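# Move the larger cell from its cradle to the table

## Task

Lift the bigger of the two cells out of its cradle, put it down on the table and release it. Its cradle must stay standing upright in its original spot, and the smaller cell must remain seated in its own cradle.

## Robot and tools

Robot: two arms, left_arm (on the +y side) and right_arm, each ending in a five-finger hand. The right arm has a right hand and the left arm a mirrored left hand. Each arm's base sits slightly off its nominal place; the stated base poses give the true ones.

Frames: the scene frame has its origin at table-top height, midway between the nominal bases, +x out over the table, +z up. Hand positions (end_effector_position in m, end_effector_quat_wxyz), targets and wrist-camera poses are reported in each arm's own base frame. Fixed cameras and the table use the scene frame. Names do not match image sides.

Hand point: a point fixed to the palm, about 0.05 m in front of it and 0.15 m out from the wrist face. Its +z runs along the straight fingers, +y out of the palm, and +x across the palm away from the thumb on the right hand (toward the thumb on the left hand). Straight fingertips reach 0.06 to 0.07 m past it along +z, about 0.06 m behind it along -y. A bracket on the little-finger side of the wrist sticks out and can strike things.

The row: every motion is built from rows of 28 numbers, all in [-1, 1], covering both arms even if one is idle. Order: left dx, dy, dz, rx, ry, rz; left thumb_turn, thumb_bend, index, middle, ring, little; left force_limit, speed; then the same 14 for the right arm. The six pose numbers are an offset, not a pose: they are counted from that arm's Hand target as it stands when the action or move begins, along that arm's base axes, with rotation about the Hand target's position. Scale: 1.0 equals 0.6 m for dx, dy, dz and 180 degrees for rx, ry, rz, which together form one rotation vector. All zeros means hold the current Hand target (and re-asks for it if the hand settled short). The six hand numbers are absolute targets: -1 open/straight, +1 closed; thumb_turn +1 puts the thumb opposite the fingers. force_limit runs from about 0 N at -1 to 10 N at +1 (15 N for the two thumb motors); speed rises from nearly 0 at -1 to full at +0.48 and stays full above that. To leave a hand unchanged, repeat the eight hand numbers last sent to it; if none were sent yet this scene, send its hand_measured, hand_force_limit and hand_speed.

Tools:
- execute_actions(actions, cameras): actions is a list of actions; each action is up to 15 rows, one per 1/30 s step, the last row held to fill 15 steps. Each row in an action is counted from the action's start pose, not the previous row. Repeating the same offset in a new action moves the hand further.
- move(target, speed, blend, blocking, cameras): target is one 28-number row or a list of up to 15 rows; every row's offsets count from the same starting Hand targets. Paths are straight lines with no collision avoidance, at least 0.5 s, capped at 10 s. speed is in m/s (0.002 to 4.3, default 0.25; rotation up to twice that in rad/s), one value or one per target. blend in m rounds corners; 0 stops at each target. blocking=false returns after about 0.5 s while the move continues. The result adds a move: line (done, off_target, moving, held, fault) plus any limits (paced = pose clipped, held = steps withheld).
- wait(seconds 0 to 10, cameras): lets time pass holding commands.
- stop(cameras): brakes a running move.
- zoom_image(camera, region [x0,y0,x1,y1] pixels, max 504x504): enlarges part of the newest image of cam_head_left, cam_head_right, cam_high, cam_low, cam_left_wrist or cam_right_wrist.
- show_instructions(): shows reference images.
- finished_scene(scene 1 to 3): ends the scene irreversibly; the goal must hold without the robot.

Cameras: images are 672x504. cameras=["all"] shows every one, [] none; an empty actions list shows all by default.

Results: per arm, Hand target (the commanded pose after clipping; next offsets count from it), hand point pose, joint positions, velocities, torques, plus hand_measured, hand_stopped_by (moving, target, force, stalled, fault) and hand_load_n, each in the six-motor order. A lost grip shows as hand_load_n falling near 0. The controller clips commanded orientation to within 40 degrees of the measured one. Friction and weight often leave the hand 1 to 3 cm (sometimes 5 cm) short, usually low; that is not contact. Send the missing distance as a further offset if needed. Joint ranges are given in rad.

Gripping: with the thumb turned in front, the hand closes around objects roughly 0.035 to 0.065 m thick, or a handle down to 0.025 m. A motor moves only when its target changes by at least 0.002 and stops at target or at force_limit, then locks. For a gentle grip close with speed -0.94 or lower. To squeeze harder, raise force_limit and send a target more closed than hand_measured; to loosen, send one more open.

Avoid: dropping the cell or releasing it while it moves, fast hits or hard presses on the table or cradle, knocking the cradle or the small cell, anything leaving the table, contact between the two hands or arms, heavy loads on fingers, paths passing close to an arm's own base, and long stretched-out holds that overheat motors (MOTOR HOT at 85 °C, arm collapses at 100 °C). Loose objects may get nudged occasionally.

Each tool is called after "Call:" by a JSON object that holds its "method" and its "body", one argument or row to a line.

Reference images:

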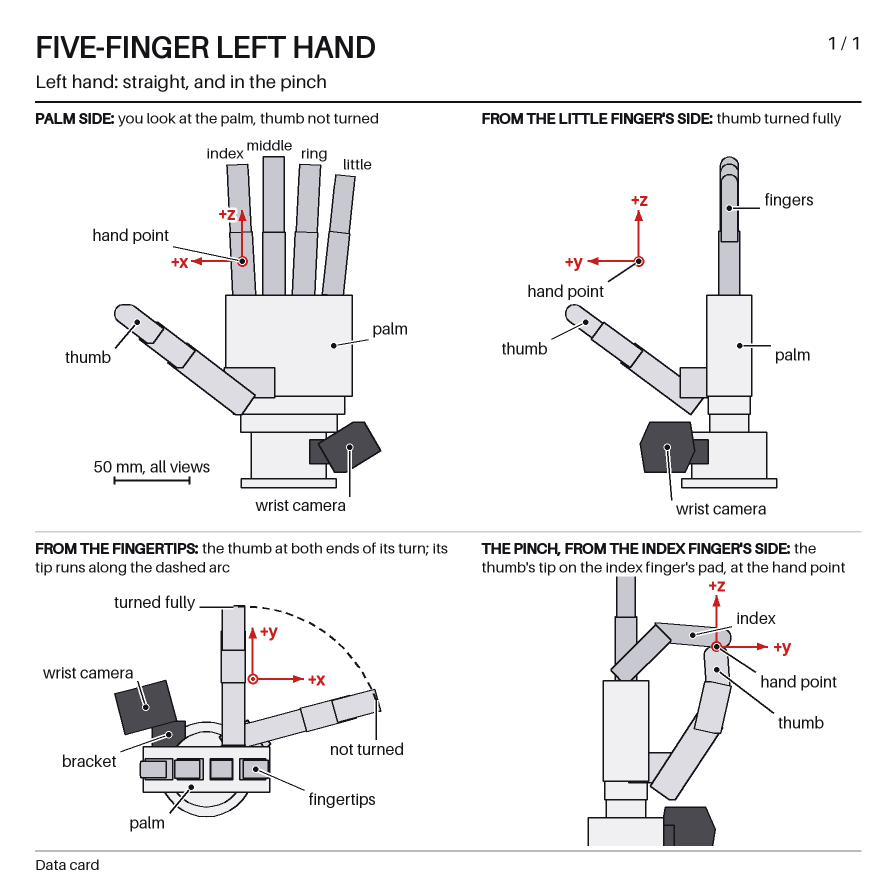

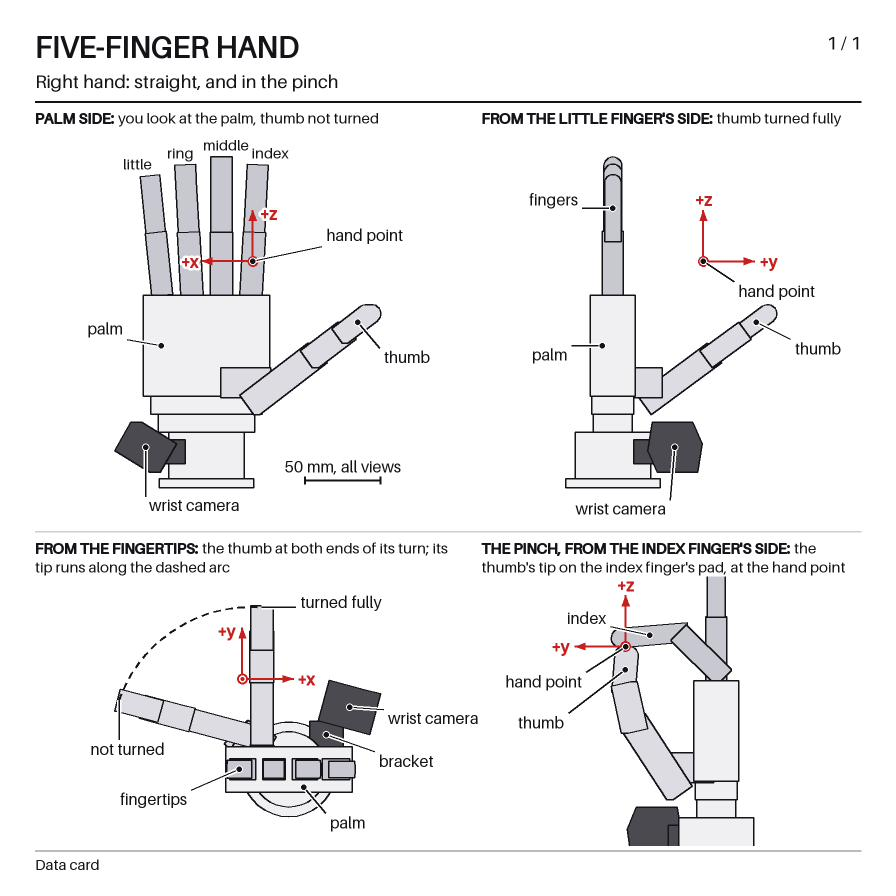

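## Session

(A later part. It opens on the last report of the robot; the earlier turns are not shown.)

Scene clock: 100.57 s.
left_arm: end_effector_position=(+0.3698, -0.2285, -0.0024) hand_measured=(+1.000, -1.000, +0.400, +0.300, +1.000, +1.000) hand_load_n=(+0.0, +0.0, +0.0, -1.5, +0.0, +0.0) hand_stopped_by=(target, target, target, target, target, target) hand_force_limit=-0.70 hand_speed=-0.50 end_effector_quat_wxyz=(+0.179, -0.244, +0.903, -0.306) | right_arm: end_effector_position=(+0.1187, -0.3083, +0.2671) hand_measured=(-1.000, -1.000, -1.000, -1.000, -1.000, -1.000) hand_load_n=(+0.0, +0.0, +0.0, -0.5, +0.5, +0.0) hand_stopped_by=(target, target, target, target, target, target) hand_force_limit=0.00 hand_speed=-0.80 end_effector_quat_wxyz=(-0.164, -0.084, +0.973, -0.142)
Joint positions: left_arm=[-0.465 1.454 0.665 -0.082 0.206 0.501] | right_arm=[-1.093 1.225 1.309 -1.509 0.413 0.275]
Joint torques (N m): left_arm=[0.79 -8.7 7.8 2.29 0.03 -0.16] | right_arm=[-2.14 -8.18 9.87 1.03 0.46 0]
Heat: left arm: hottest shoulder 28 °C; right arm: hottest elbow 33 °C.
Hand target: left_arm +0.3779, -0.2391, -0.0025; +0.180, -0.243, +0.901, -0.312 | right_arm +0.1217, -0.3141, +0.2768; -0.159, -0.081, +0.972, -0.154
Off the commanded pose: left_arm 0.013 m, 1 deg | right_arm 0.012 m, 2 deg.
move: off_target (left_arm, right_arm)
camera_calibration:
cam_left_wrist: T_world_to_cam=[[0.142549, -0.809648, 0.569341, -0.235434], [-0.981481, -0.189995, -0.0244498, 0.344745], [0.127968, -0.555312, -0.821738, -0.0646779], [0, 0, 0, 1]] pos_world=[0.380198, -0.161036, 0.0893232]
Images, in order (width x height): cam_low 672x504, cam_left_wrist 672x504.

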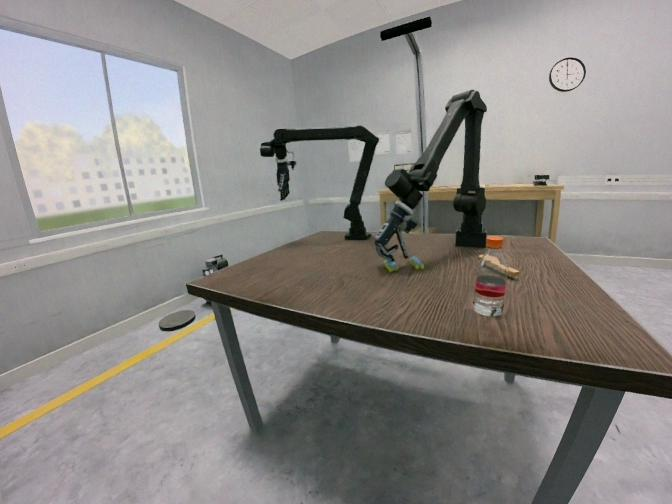

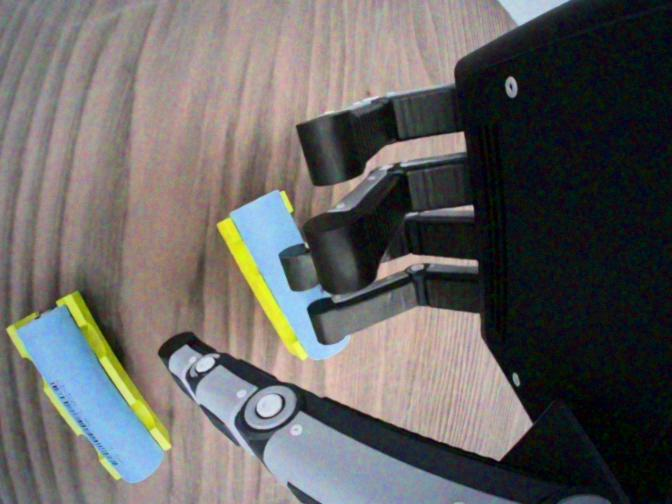

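Call:
{"method": "move", "body": {
  "target": [
    [0.0,0.0,0.06,0,0,0, 1,-1,0.4,0.3,1,1,-0.7,-0.5, 0,0,0,0,0,0,-1,-1,-1,-1,-1,-1,0,-0.8]
  ],
  "speed": 0.1,
  "cameras": ["cam_left_wrist","cam_low","cam_head_left","cam_head_right"]
}}

Call:
{"method": "zoom_image", "body": {
  "camera": "cam_left_wrist",
  "region": [150, 170, 350, 370]
}}

Call:
{"method": "zoom_image", "body": {
  "camera": "cam_low",
  "region": [378, 246, 403, 271]
}}

Call:
{"method": "zoom_image", "body": {
  "camera": "cam_head_left",
  "region": [290, 220, 340, 270]
}}

Call:
{"method": "zoom_image", "body": {
  "camera": "cam_head_right",
  "region": [300, 220, 350, 270]
}}

Scene clock: 103.40 s.
left_arm: end_effector_position=(+0.3662, -0.2269, +0.0173) hand_measured=(+1.000, -1.000, +0.400, +0.300, +1.000, +1.000) hand_load_n=(+0.0, +0.0, +0.0, +0.0, +0.0, +0.0) hand_stopped_by=(target, target, target, target, target, target) hand_force_limit=-0.70 hand_speed=-0.50 end_effector_quat_wxyz=(+0.173, -0.246, +0.905, -0.301) | right_arm: end_effector_position=(+0.1187, -0.3083, +0.2671) hand_measured=(-1.000, -1.000, -1.000, -1.000, -1.000, -1.000) hand_load_n=(+0.0, +0.0, +0.0, +0.0, +0.0, +0.0) hand_stopped_by=(target, target, target, target, target, target) hand_force_limit=0.00 hand_speed=-0.80 end_effector_quat_wxyz=(-0.164, -0.084, +0.973, -0.142)
Joint positions: left_arm=[-0.466 1.403 0.689 -0.173 0.205 0.5] | right_arm=[-1.093 1.225 1.309 -1.509 0.413 0.275]
Joint torques (N m): left_arm=[0.85 -11.22 9.32 0.96 0.08 -0.17] | right_arm=[-2.14 -8.06 9.91 1.06 0.45 -0.02]
Heat: left arm: hottest shoulder 28 °C; right arm: hottest elbow 33 °C.
Hand target: left_arm +0.3780, -0.2390, +0.0336; +0.180, -0.243, +0.900, -0.312 | right_arm +0.1217, -0.3141, +0.2768; -0.159, -0.081, +0.972, -0.154
Off the commanded pose: left_arm 0.023 m, 2 deg | right_arm 0.012 m, 2 deg.
move: off_target (left_arm, right_arm)
camera_calibration:
cam_left_wrist: T_world_to_cam=[[0.151519, -0.813849, 0.560973, -0.248887], [-0.981588, -0.190664, -0.0114843, 0.341643], [0.116304, -0.548905, -0.827754, -0.0413624], [0, 0, 0, 1]] pos_world=[0.377874, -0.160122, 0.109305]
Images, in order (width x height): cam_head_left 672x504, cam_head_right 672x504, cam_low 672x504, cam_left_wrist 672x504.

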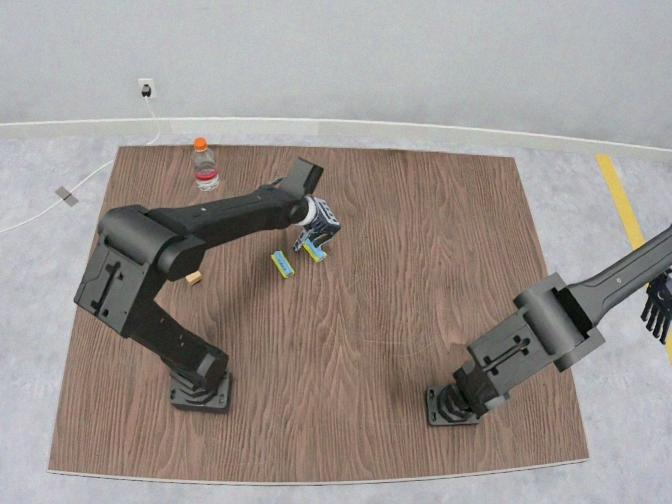

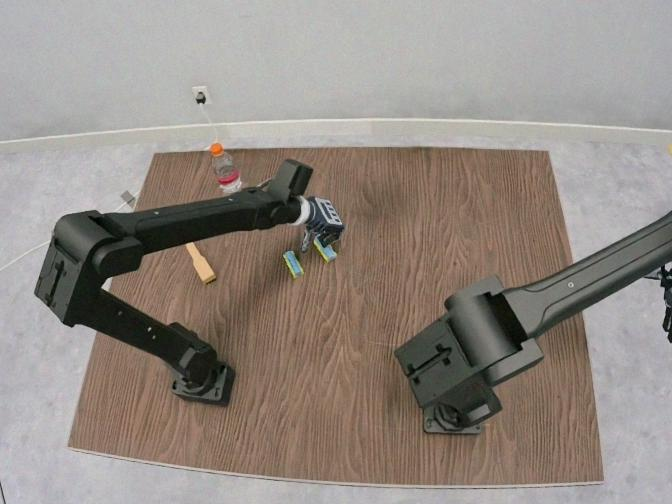

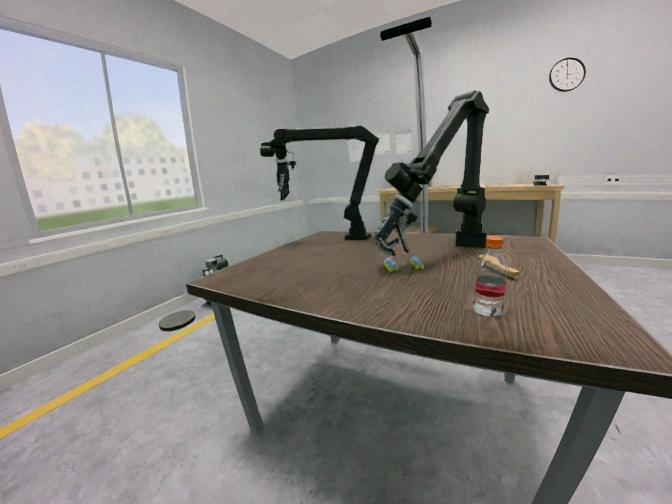

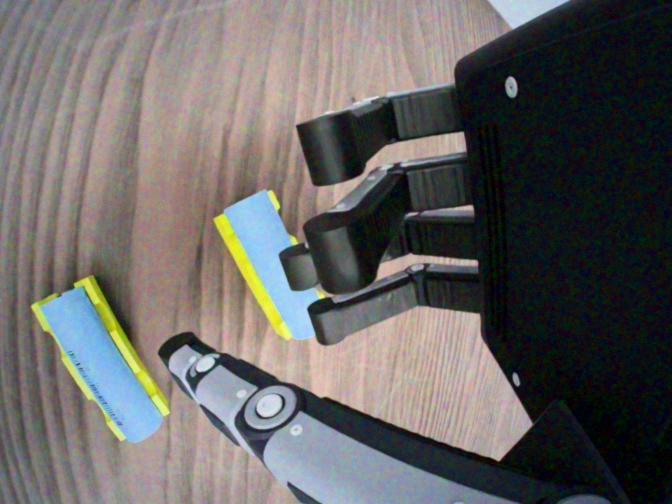

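Scaled by 2.520 from the camera's 672x504 image, which has a finer 960x720 frame.

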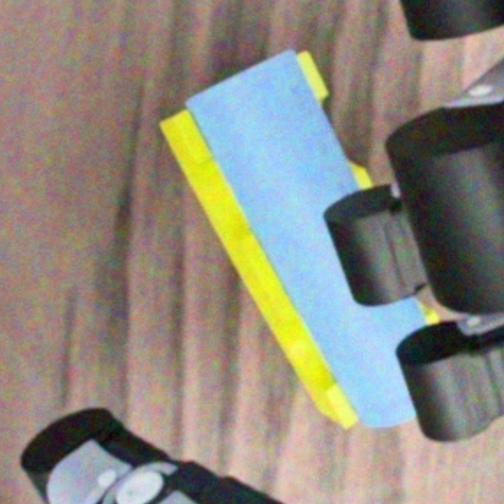

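Scaled by 20.160.

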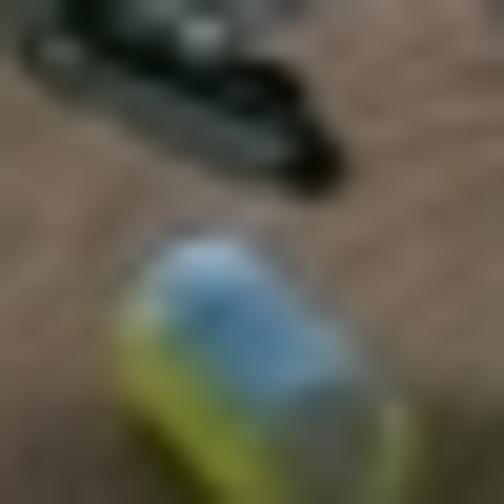

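Scaled by 10.080.

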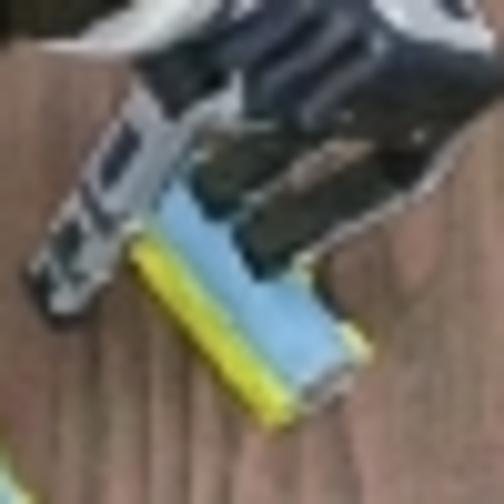

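Scaled by 10.080.

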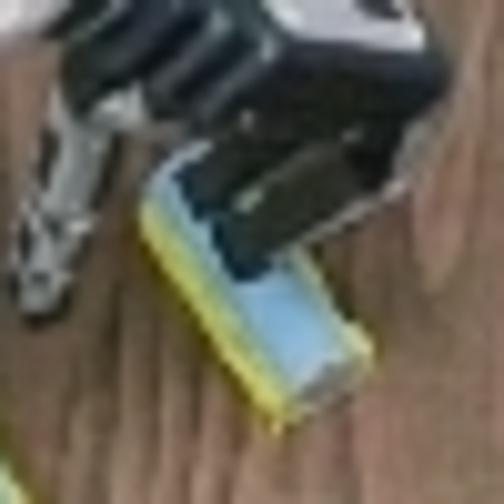

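Call:
{"method": "move", "body": {
  "target": [
    [0.0027,-0.0025,0.094,0,0,0, 1,-1,0.35,0.3,1,1,-0.7,-0.5, 0,0,0,0,0,0,-1,-1,-1,-1,-1,-1,0,-0.8],
    [0.0027,-0.0025,-0.0393,0,0,0, 1,-1,0.35,0.3,1,1,-0.7,-0.5, 0,0,0,0,0,0,-1,-1,-1,-1,-1,-1,0,-0.8]
  ],
  "speed": 0.12,
  "cameras": ["cam_left_wrist"]
}}

Call:
{"method": "zoom_image", "body": {
  "camera": "cam_left_wrist",
  "region": [150, 170, 350, 370]
}}

Scene clock: 109.50 s.
left_arm: end_effector_position=(+0.3826, -0.2360, +0.0168) hand_measured=(+1.000, -1.000, +0.350, +0.300, +1.000, +1.000) hand_load_n=(+0.0, +0.0, +0.0, +0.0, +0.0, +0.0) hand_stopped_by=(target, target, target, target, target, target) hand_force_limit=-0.70 hand_speed=-0.50 end_effector_quat_wxyz=(+0.184, -0.243, +0.900, -0.312) | right_arm: end_effector_position=(+0.1187, -0.3083, +0.2671) hand_measured=(-1.000, -1.000, -1.000, -1.000, -1.000, -1.000) hand_load_n=(+0.0, +0.0, +0.0, +0.0, +0.0, +0.0) hand_stopped_by=(target, target, target, target, target, target) hand_force_limit=0.00 hand_speed=-0.80 end_effector_quat_wxyz=(-0.164, -0.084, +0.973, -0.142)
Joint positions: left_arm=[-0.467 1.44 0.712 -0.125 0.205 0.499] | right_arm=[-1.093 1.225 1.309 -1.509 0.413 0.275]
Joint torques (N m): left_arm=[0.91 -9.82 6.02 2.39 0.03 -0.16] | right_arm=[-2.02 -8.23 9.89 1.06 0.45 0]
Heat: left arm: hottest elbow 29 °C; right arm: hottest elbow 33 °C.
Hand target: left_arm +0.3795, -0.2405, +0.0099; +0.180, -0.243, +0.901, -0.312 | right_arm +0.1217, -0.3141, +0.2768; -0.159, -0.081, +0.972, -0.154
Off the commanded pose: left_arm 0.009 m, 0 deg | right_arm 0.012 m, 2 deg.
move: off_target (right_arm)
camera_calibration:
cam_left_wrist: T_world_to_cam=[[0.1342, -0.805024, 0.577863, -0.25017], [-0.980998, -0.19038, -0.0373977, 0.356271], [0.14012, -0.561864, -0.815276, -0.0610165], [0, 0, 0, 1]] pos_world=[0.391623, -0.167849, 0.108142]
Images, in order (width x height): cam_left_wrist 672x504.

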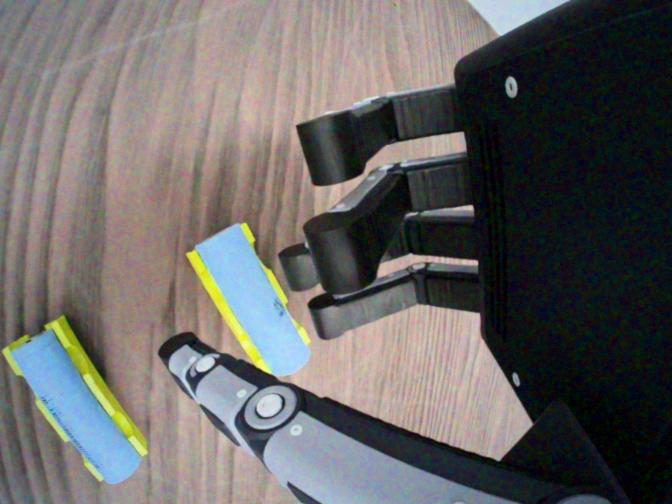

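Scaled by 2.520 from the camera's 672x504 image, which has a finer 960x720 frame.

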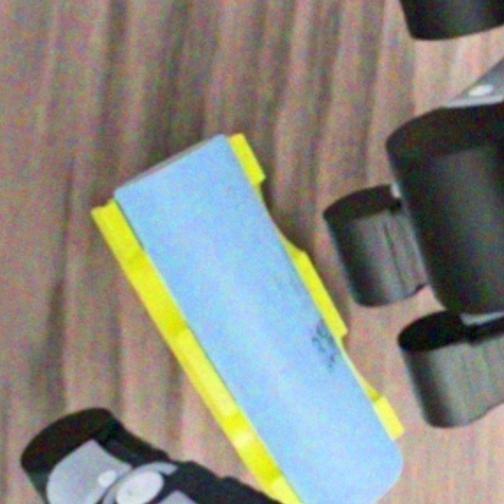

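Call:
{"method": "move", "body": {
  "target": [
    [0.0007,-0.0028,-0.051,0,0,0, 1,-1,0.35,0.3,1,1,-0.7,-0.5, 0,0,0,0,0,0,-1,-1,-1,-1,-1,-1,0,-0.8]
  ],
  "speed": 0.05,
  "cameras": ["cam_left_wrist","cam_low"]
}}

Call:
{"method": "zoom_image", "body": {
  "camera": "cam_left_wrist",
  "region": [170, 190, 350, 370]
}}

Call:
{"method": "zoom_image", "body": {
  "camera": "cam_low",
  "region": [378, 246, 403, 271]
}}

Scene clock: 113.43 s.
left_arm: end_effector_position=(+0.3858, -0.2390, -0.0109) hand_measured=(+1.000, -1.000, +0.350, +0.300, +1.000, +1.000) hand_load_n=(+0.0, +0.0, +0.0, +0.0, +0.0, +0.5) hand_stopped_by=(target, target, target, target, target, target) hand_force_limit=-0.70 hand_speed=-0.50 end_effector_quat_wxyz=(+0.187, -0.242, +0.899, -0.314) | right_arm: end_effector_position=(+0.1187, -0.3083, +0.2671) hand_measured=(-1.000, -1.000, -1.000, -1.000, -1.000, -1.000) hand_load_n=(+0.0, +0.0, +0.0, +0.0, +0.0, +0.0) hand_stopped_by=(target, target, target, target, target, target) hand_force_limit=0.00 hand_speed=-0.80 end_effector_quat_wxyz=(-0.164, -0.084, +0.973, -0.142)
Joint positions: left_arm=[-0.471 1.514 0.689 -0.022 0.202 0.497] | right_arm=[-1.093 1.225 1.309 -1.509 0.413 0.275]
Joint torques (N m): left_arm=[0.85 -10.05 5.29 2.37 0.02 -0.17] | right_arm=[-2.02 -8.06 9.89 1.03 0.46 -0.01]
Heat: left arm: hottest elbow 29 °C; right arm: hottest elbow 33 °C.
Hand target: left_arm +0.3800, -0.2422, -0.0206; +0.180, -0.243, +0.900, -0.312 | right_arm +0.1217, -0.3141, +0.2768; -0.159, -0.081, +0.972, -0.154
Off the commanded pose: left_arm 0.012 m, 1 deg | right_arm 0.012 m, 2 deg.
move: off_target (left_arm, right_arm)
camera_calibration:
cam_left_wrist: T_world_to_cam=[[0.130284, -0.803296, 0.581155, -0.235006], [-0.980787, -0.190261, -0.0431115, 0.357669], [0.145202, -0.564372, -0.81265, -0.0882839], [0, 0, 0, 1]] pos_world=[0.394234, -0.170554, 0.0802506]
Images, in order (width x height): cam_low 672x504, cam_left_wrist 672x504.

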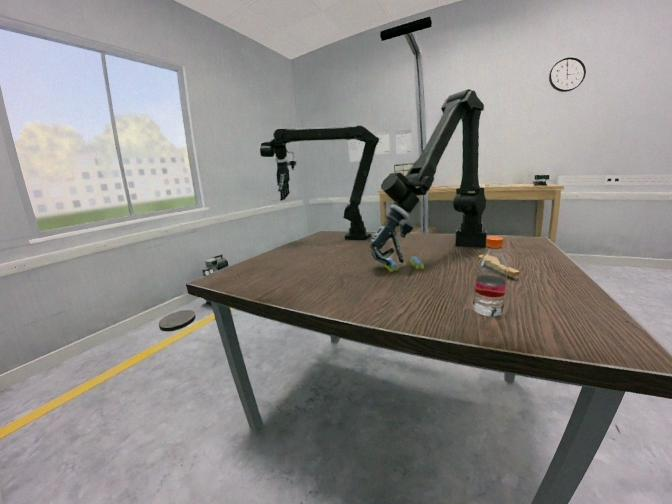

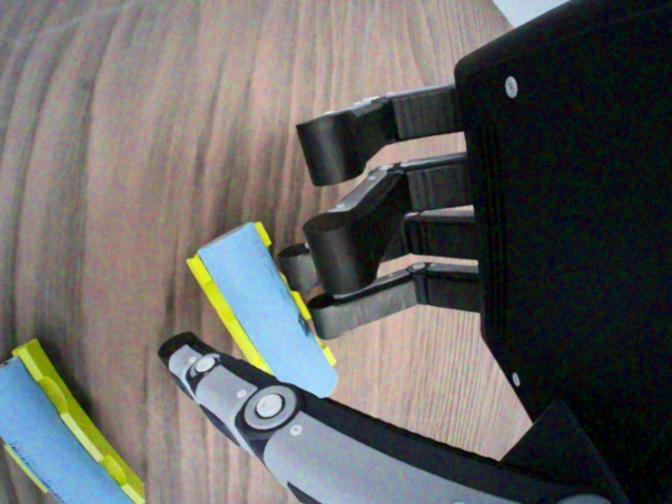

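Scaled by 2.800 from the camera's 672x504 image, which has a finer 960x720 frame.

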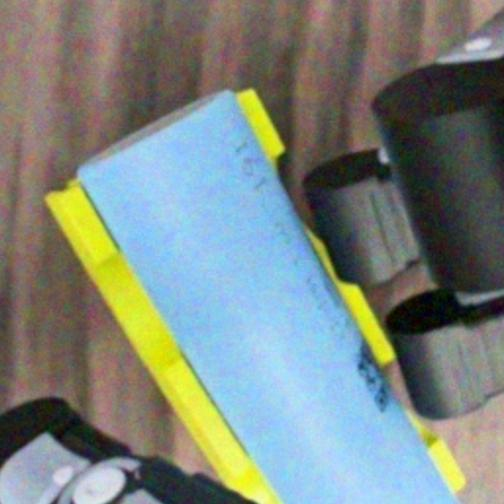

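Scaled by 20.160.

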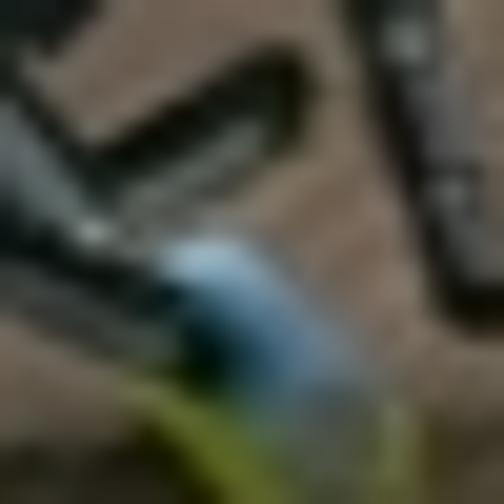

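Call:
{"method": "move", "body": {
  "target": [
    [0,0,0,0,0,0, 1,-0.5,0.35,0.3,1,1,-0.6,-0.92, 0,0,0,0,0,0,-1,-1,-1,-1,-1,-1,0,-0.8]
  ],
  "speed": 0.05,
  "cameras": ["cam_left_wrist","cam_low","cam_high","cam_head_left"]
}}

Call:
{"method": "zoom_image", "body": {
  "camera": "cam_left_wrist",
  "region": [170, 190, 350, 370]
}}

Call:
{"method": "zoom_image", "body": {
  "camera": "cam_low",
  "region": [378, 246, 403, 271]
}}

Call:
{"method": "zoom_image", "body": {
  "camera": "cam_head_left",
  "region": [300, 230, 335, 265]
}}

Scene clock: 118.27 s.
left_arm: end_effector_position=(+0.3860, -0.2390, -0.0108) hand_measured=(+1.000, -0.654, +0.350, +0.300, +1.000, +1.000) hand_load_n=(+0.5, +3.5, +0.0, +2.0, +0.0, +0.0) hand_stopped_by=(target, force, target, target, target, target) hand_force_limit=-0.60 hand_speed=-0.92 end_effector_quat_wxyz=(+0.187, -0.242, +0.899, -0.314) | right_arm: end_effector_position=(+0.1187, -0.3083, +0.2671) hand_measured=(-1.000, -1.000, -1.000, -1.000, -1.000, -1.000) hand_load_n=(+0.0, +0.0, +0.0, +0.0, +0.0, +0.0) hand_stopped_by=(target, target, target, target, target, target) hand_force_limit=0.00 hand_speed=-0.80 end_effector_quat_wxyz=(-0.164, -0.084, +0.973, -0.142)
Joint positions: left_arm=[-0.471 1.514 0.689 -0.021 0.202 0.497] | right_arm=[-1.093 1.225 1.309 -1.509 0.413 0.275]
Joint torques (N m): left_arm=[0.91 -10.11 5.29 2.39 0.03 -0.16] | right_arm=[-2.14 -8.12 9.87 1.06 0.47 -0.01]
Heat: left arm: hottest elbow 29 °C; right arm: hottest elbow 33 °C.
Hand target: left_arm +0.3801, -0.2422, -0.0206; +0.180, -0.243, +0.900, -0.312 | right_arm +0.1217, -0.3141, +0.2768; -0.159, -0.081, +0.972, -0.154
Off the commanded pose: left_arm 0.012 m, 1 deg | right_arm 0.012 m, 2 deg.
move: off_target (left_arm, right_arm)
camera_calibration:
cam_left_wrist: T_world_to_cam=[[0.130214, -0.80331, 0.581151, -0.235052], [-0.980708, -0.190546, -0.0436471, 0.357736], [0.145798, -0.564256, -0.812624, -0.0884338], [0, 0, 0, 1]] pos_world=[0.394335, -0.170554, 0.0803512]
Images, in order (width x height): cam_head_left 672x504, cam_high 672x504, cam_low 672x504, cam_left_wrist 672x504.

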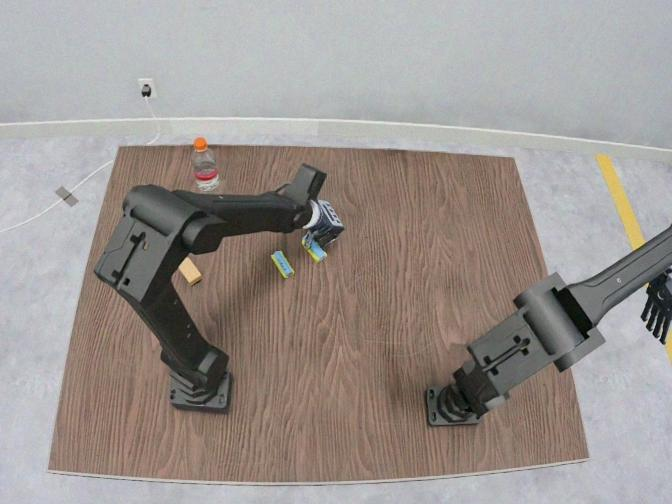

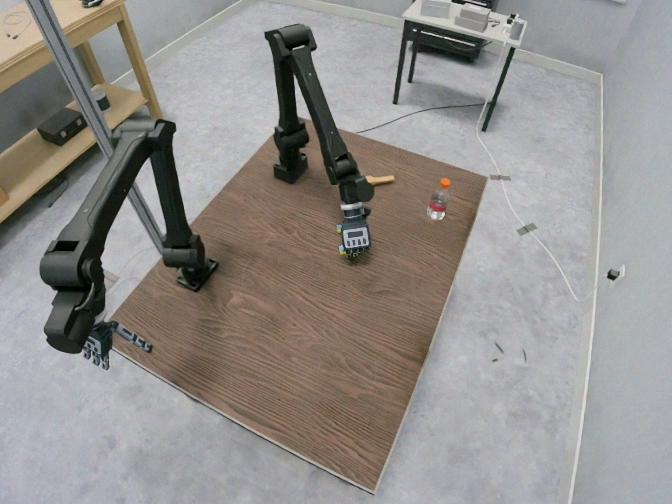

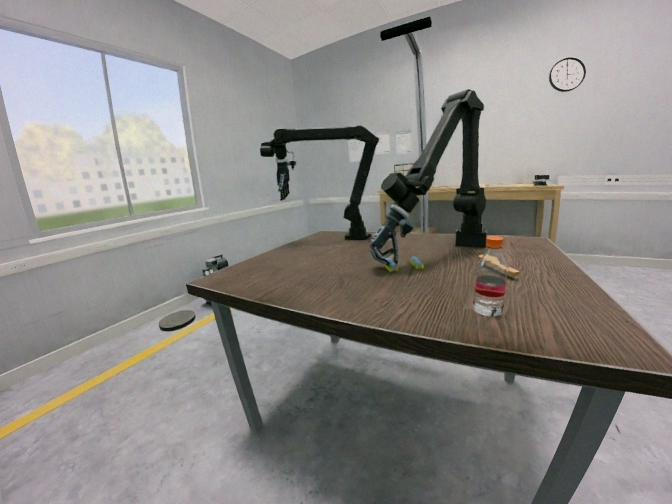

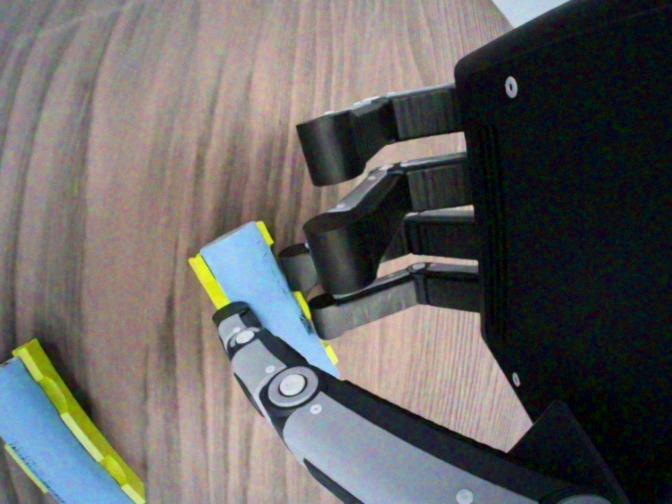

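Scaled by 2.800 from the camera's 672x504 image, which has a finer 960x720 frame.

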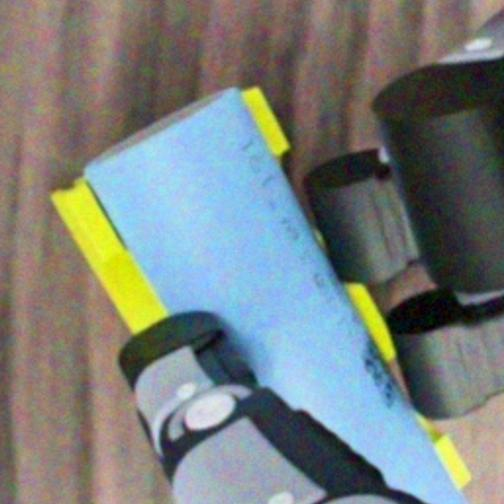

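Scaled by 20.160.

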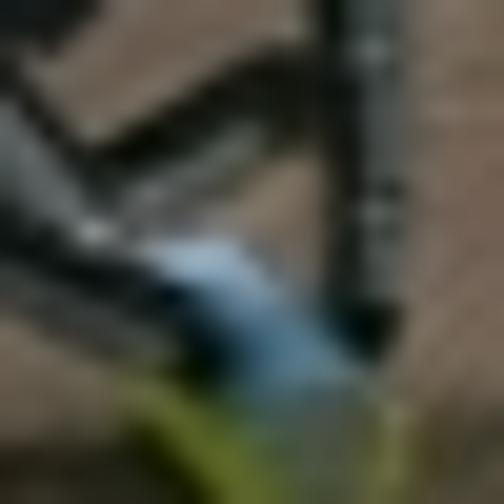

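Scaled by 14.400.

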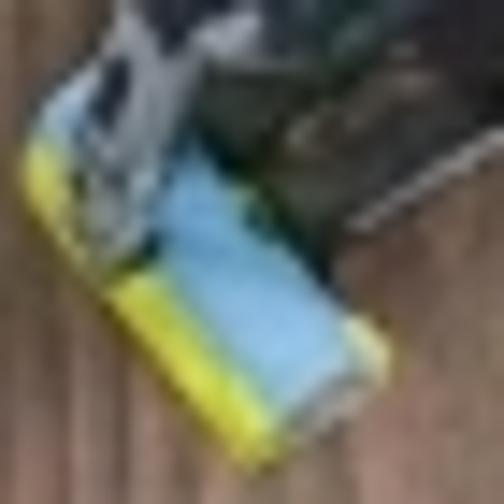

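Call:
{"method": "move", "body": {
  "target": [
    [0,0,0,0,0,0, 1,-0.65,0.45,0.3,1,1,-0.6,-0.92, 0,0,0,0,0,0,-1,-1,-1,-1,-1,-1,0,-0.8],
    [0,0,0,0,0,0, 1,-0.45,0.45,0.3,1,1,-0.2,-0.92, 0,0,0,0,0,0,-1,-1,-1,-1,-1,-1,0,-0.8]
  ],
  "speed": 0.05,
  "cameras": ["cam_left_wrist","cam_low","cam_high","cam_head_left"]
}}

Call:
{"method": "zoom_image", "body": {
  "camera": "cam_left_wrist",
  "region": [170, 190, 350, 370]
}}

Call:
{"method": "zoom_image", "body": {
  "camera": "cam_low",
  "region": [378, 246, 403, 271]
}}

Scene clock: 122.23 s.
left_arm: end_effector_position=(+0.3860, -0.2390, -0.0108) hand_measured=(+1.000, -0.646, +0.450, +0.300, +1.000, +1.000) hand_load_n=(+1.0, +5.5, +0.0, +3.0, +0.0, +0.0) hand_stopped_by=(target, force, target, target, target, target) hand_force_limit=-0.20 hand_speed=-0.92 end_effector_quat_wxyz=(+0.187, -0.242, +0.899, -0.314) | right_arm: end_effector_position=(+0.1187, -0.3083, +0.2671) hand_measured=(-1.000, -1.000, -1.000, -1.000, -1.000, -1.000) hand_load_n=(+0.0, +0.0, +0.0, +0.0, +0.0, +0.0) hand_stopped_by=(target, target, target, target, target, target) hand_force_limit=0.00 hand_speed=-0.80 end_effector_quat_wxyz=(-0.164, -0.084, +0.973, -0.142)
Joint positions: left_arm=[-0.471 1.514 0.689 -0.021 0.202 0.497] | right_arm=[-1.093 1.225 1.309 -1.509 0.413 0.275]
Joint torques (N m): left_arm=[0.79 -10.05 5.26 2.4 0.03 -0.17] | right_arm=[-2.08 -8.23 9.88 1.05 0.46 -0.01]
Heat: left arm: hottest elbow 29 °C; right arm: hottest elbow 34 °C.
Hand target: left_arm +0.3801, -0.2422, -0.0206; +0.180, -0.243, +0.900, -0.312 | right_arm +0.1217, -0.3141, +0.2768; -0.159, -0.081, +0.972, -0.154
Off the commanded pose: left_arm 0.012 m, 1 deg | right_arm 0.012 m, 2 deg.
move: off_target (left_arm, right_arm); target 2's new numbers were sent with left_arm's hand 0.012 m and 1 deg from that target
camera_calibration:
cam_left_wrist: T_world_to_cam=[[0.130214, -0.80331, 0.581151, -0.235052], [-0.980708, -0.190546, -0.0436471, 0.357736], [0.145798, -0.564256, -0.812624, -0.0884338], [0, 0, 0, 1]] pos_world=[0.394335, -0.170554, 0.0803512]
Images, in order (width x height): cam_head_left 672x504, cam_high 672x504, cam_low 672x504, cam_left_wrist 672x504.

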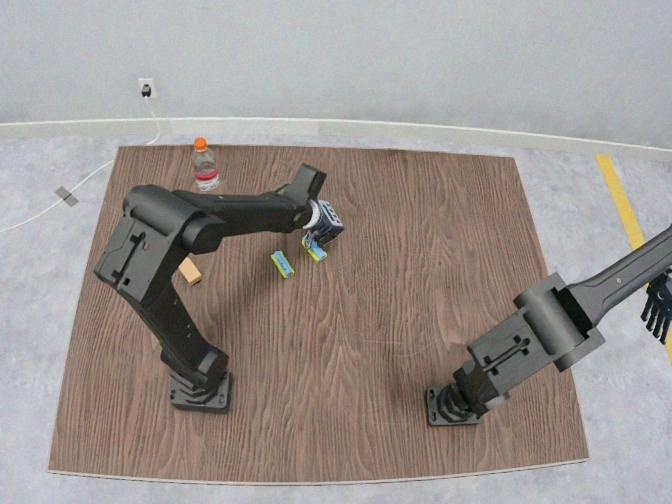

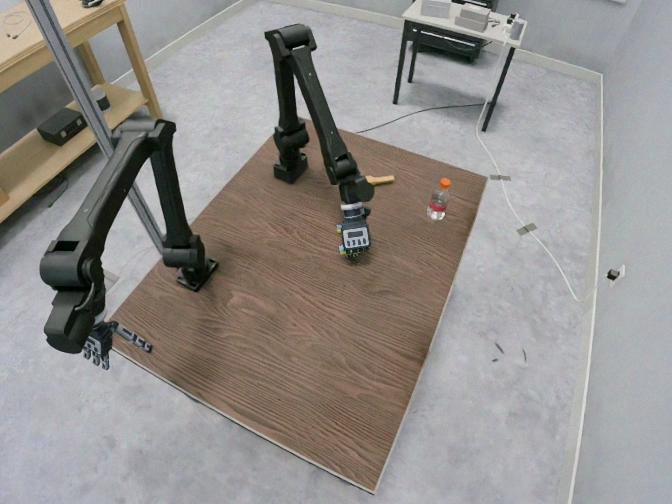

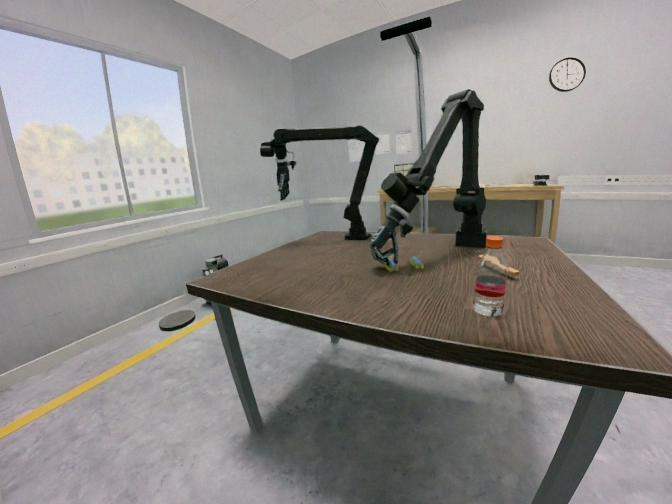

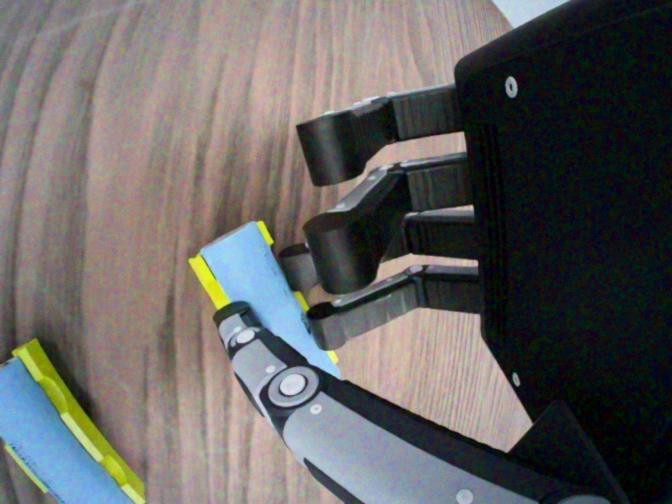

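Scaled by 2.800 from the camera's 672x504 image, which has a finer 960x720 frame.

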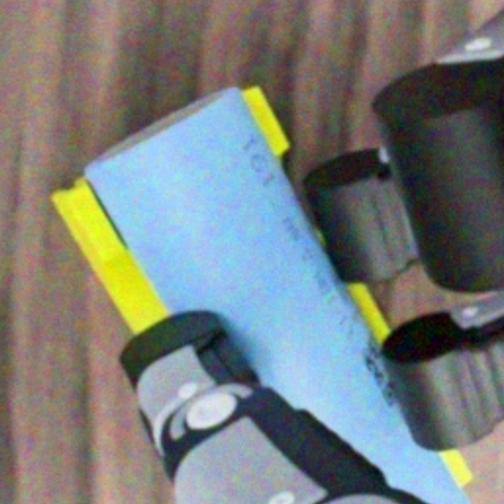

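Scaled by 20.160.

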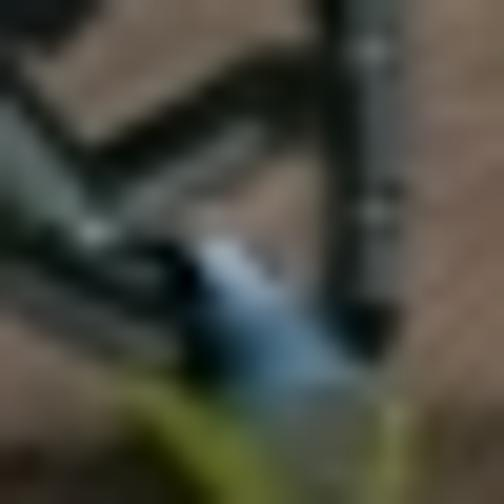

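Call:
{"method": "move", "body": {
  "target": [
    [0.008,-0.005,0.042,0,0,0, 1,-0.45,0.45,0.3,1,1,-0.2,-0.92, 0,0,0,0,0,0,-1,-1,-1,-1,-1,-1,0,-0.8]
  ],
  "speed": 0.05,
  "cameras": ["cam_left_wrist","cam_low","cam_high","cam_head_left"]
}}

Call:
{"method": "zoom_image", "body": {
  "camera": "cam_left_wrist",
  "region": [170, 190, 350, 370]
}}

Call:
{"method": "zoom_image", "body": {
  "camera": "cam_low",
  "region": [375, 240, 410, 275]
}}

Scene clock: 125.07 s.
left_arm: end_effector_position=(+0.3754, -0.2342, -0.0109) hand_measured=(+1.000, -0.646, +0.450, +0.300, +1.000, +1.000) hand_load_n=(+1.0, +6.0, +0.0, +3.5, +0.0, +0.0) hand_stopped_by=(target, force, target, target, target, target) hand_force_limit=-0.20 hand_speed=-0.92 end_effector_quat_wxyz=(+0.173, -0.246, +0.905, -0.301) | right_arm: end_effector_position=(+0.1187, -0.3083, +0.2671) hand_measured=(-1.000, -1.000, -1.000, -1.000, -1.000, -1.000) hand_load_n=(+0.0, +0.0, +0.0, +0.0, +0.0, +0.0) hand_stopped_by=(target, target, target, target, target, target) hand_force_limit=0.00 hand_speed=-0.80 end_effector_quat_wxyz=(-0.164, -0.084, +0.973, -0.142)
Joint positions: left_arm=[-0.472 1.498 0.689 -0.077 0.202 0.495] | right_arm=[-1.093 1.225 1.309 -1.509 0.413 0.275]
Joint torques (N m): left_arm=[0.97 -12.81 8.16 1.02 0.04 -0.17] | right_arm=[-2.08 -8.06 9.85 1.05 0.46 -0.01]
Heat: left arm: hottest elbow 29 °C; right arm: hottest elbow 34 °C.
Hand target: left_arm +0.3849, -0.2452, +0.0046; +0.181, -0.243, +0.900, -0.312 | right_arm +0.1217, -0.3141, +0.2768; -0.159, -0.081, +0.972, -0.154
Off the commanded pose: left_arm 0.021 m, 2 deg | right_arm 0.012 m, 2 deg.
move: off_target (left_arm, right_arm)
camera_calibration:
cam_left_wrist: T_world_to_cam=[[0.150937, -0.813661, 0.561403, -0.240182], [-0.981725, -0.189964, -0.0113791, 0.349118], [0.115905, -0.549426, -0.827464, -0.0697394], [0, 0, 0, 1]] pos_world=[0.387074, -0.167424, 0.0811049]
Images, in order (width x height): cam_head_left 672x504, cam_high 672x504, cam_low 672x504, cam_left_wrist 672x504.

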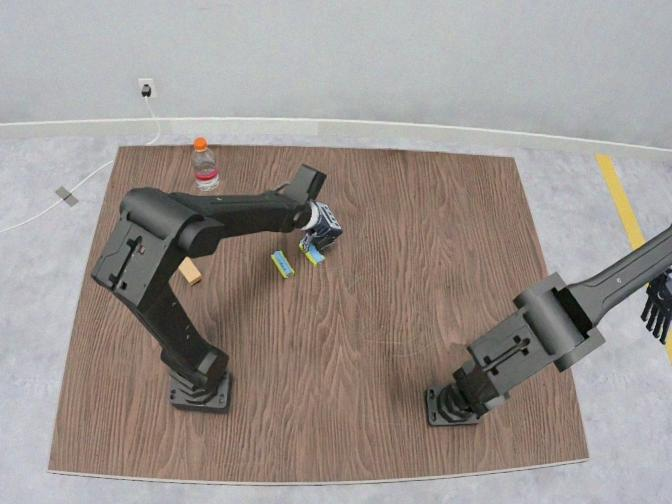

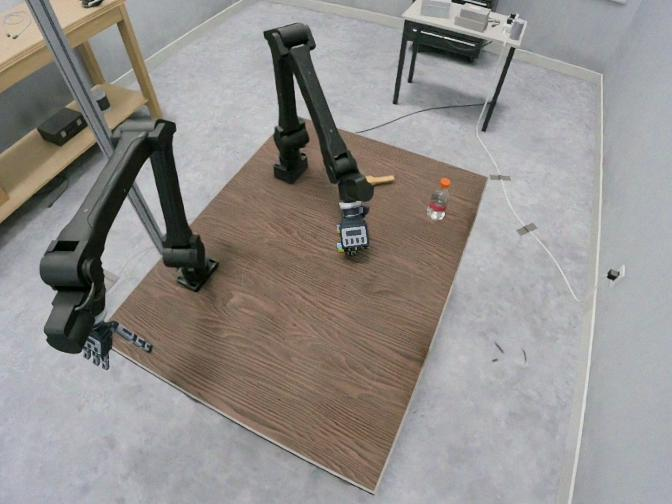

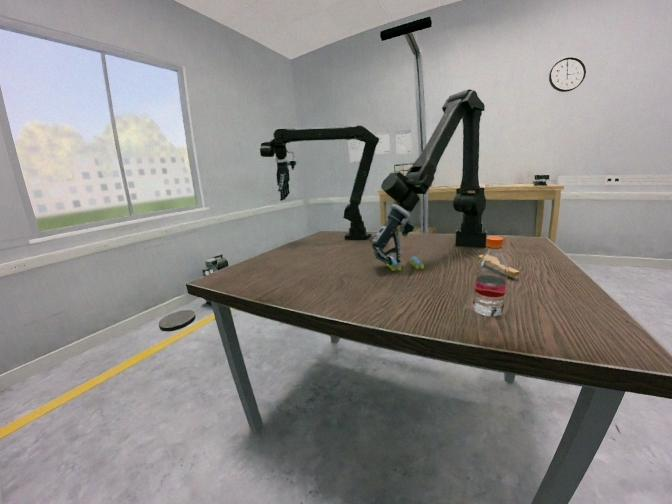

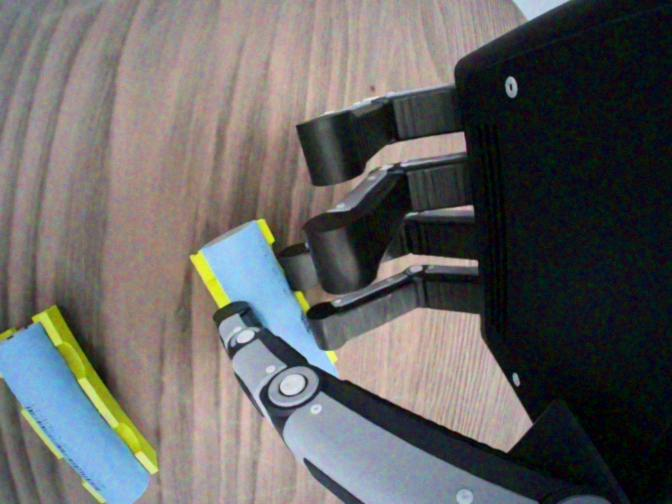

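Scaled by 2.800 from the camera's 672x504 image, which has a finer 960x720 frame.

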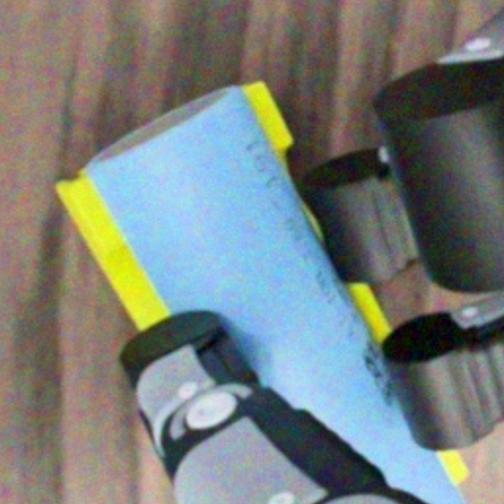

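Scaled by 14.400.

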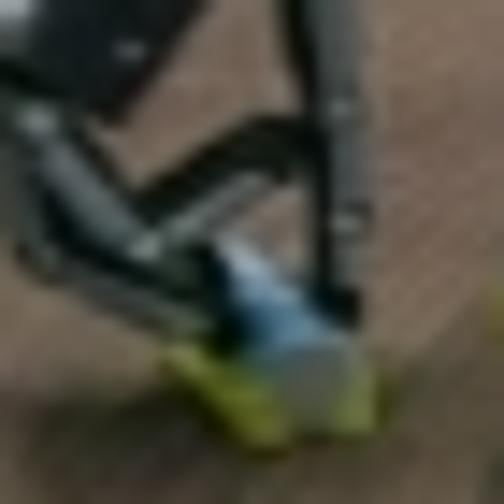

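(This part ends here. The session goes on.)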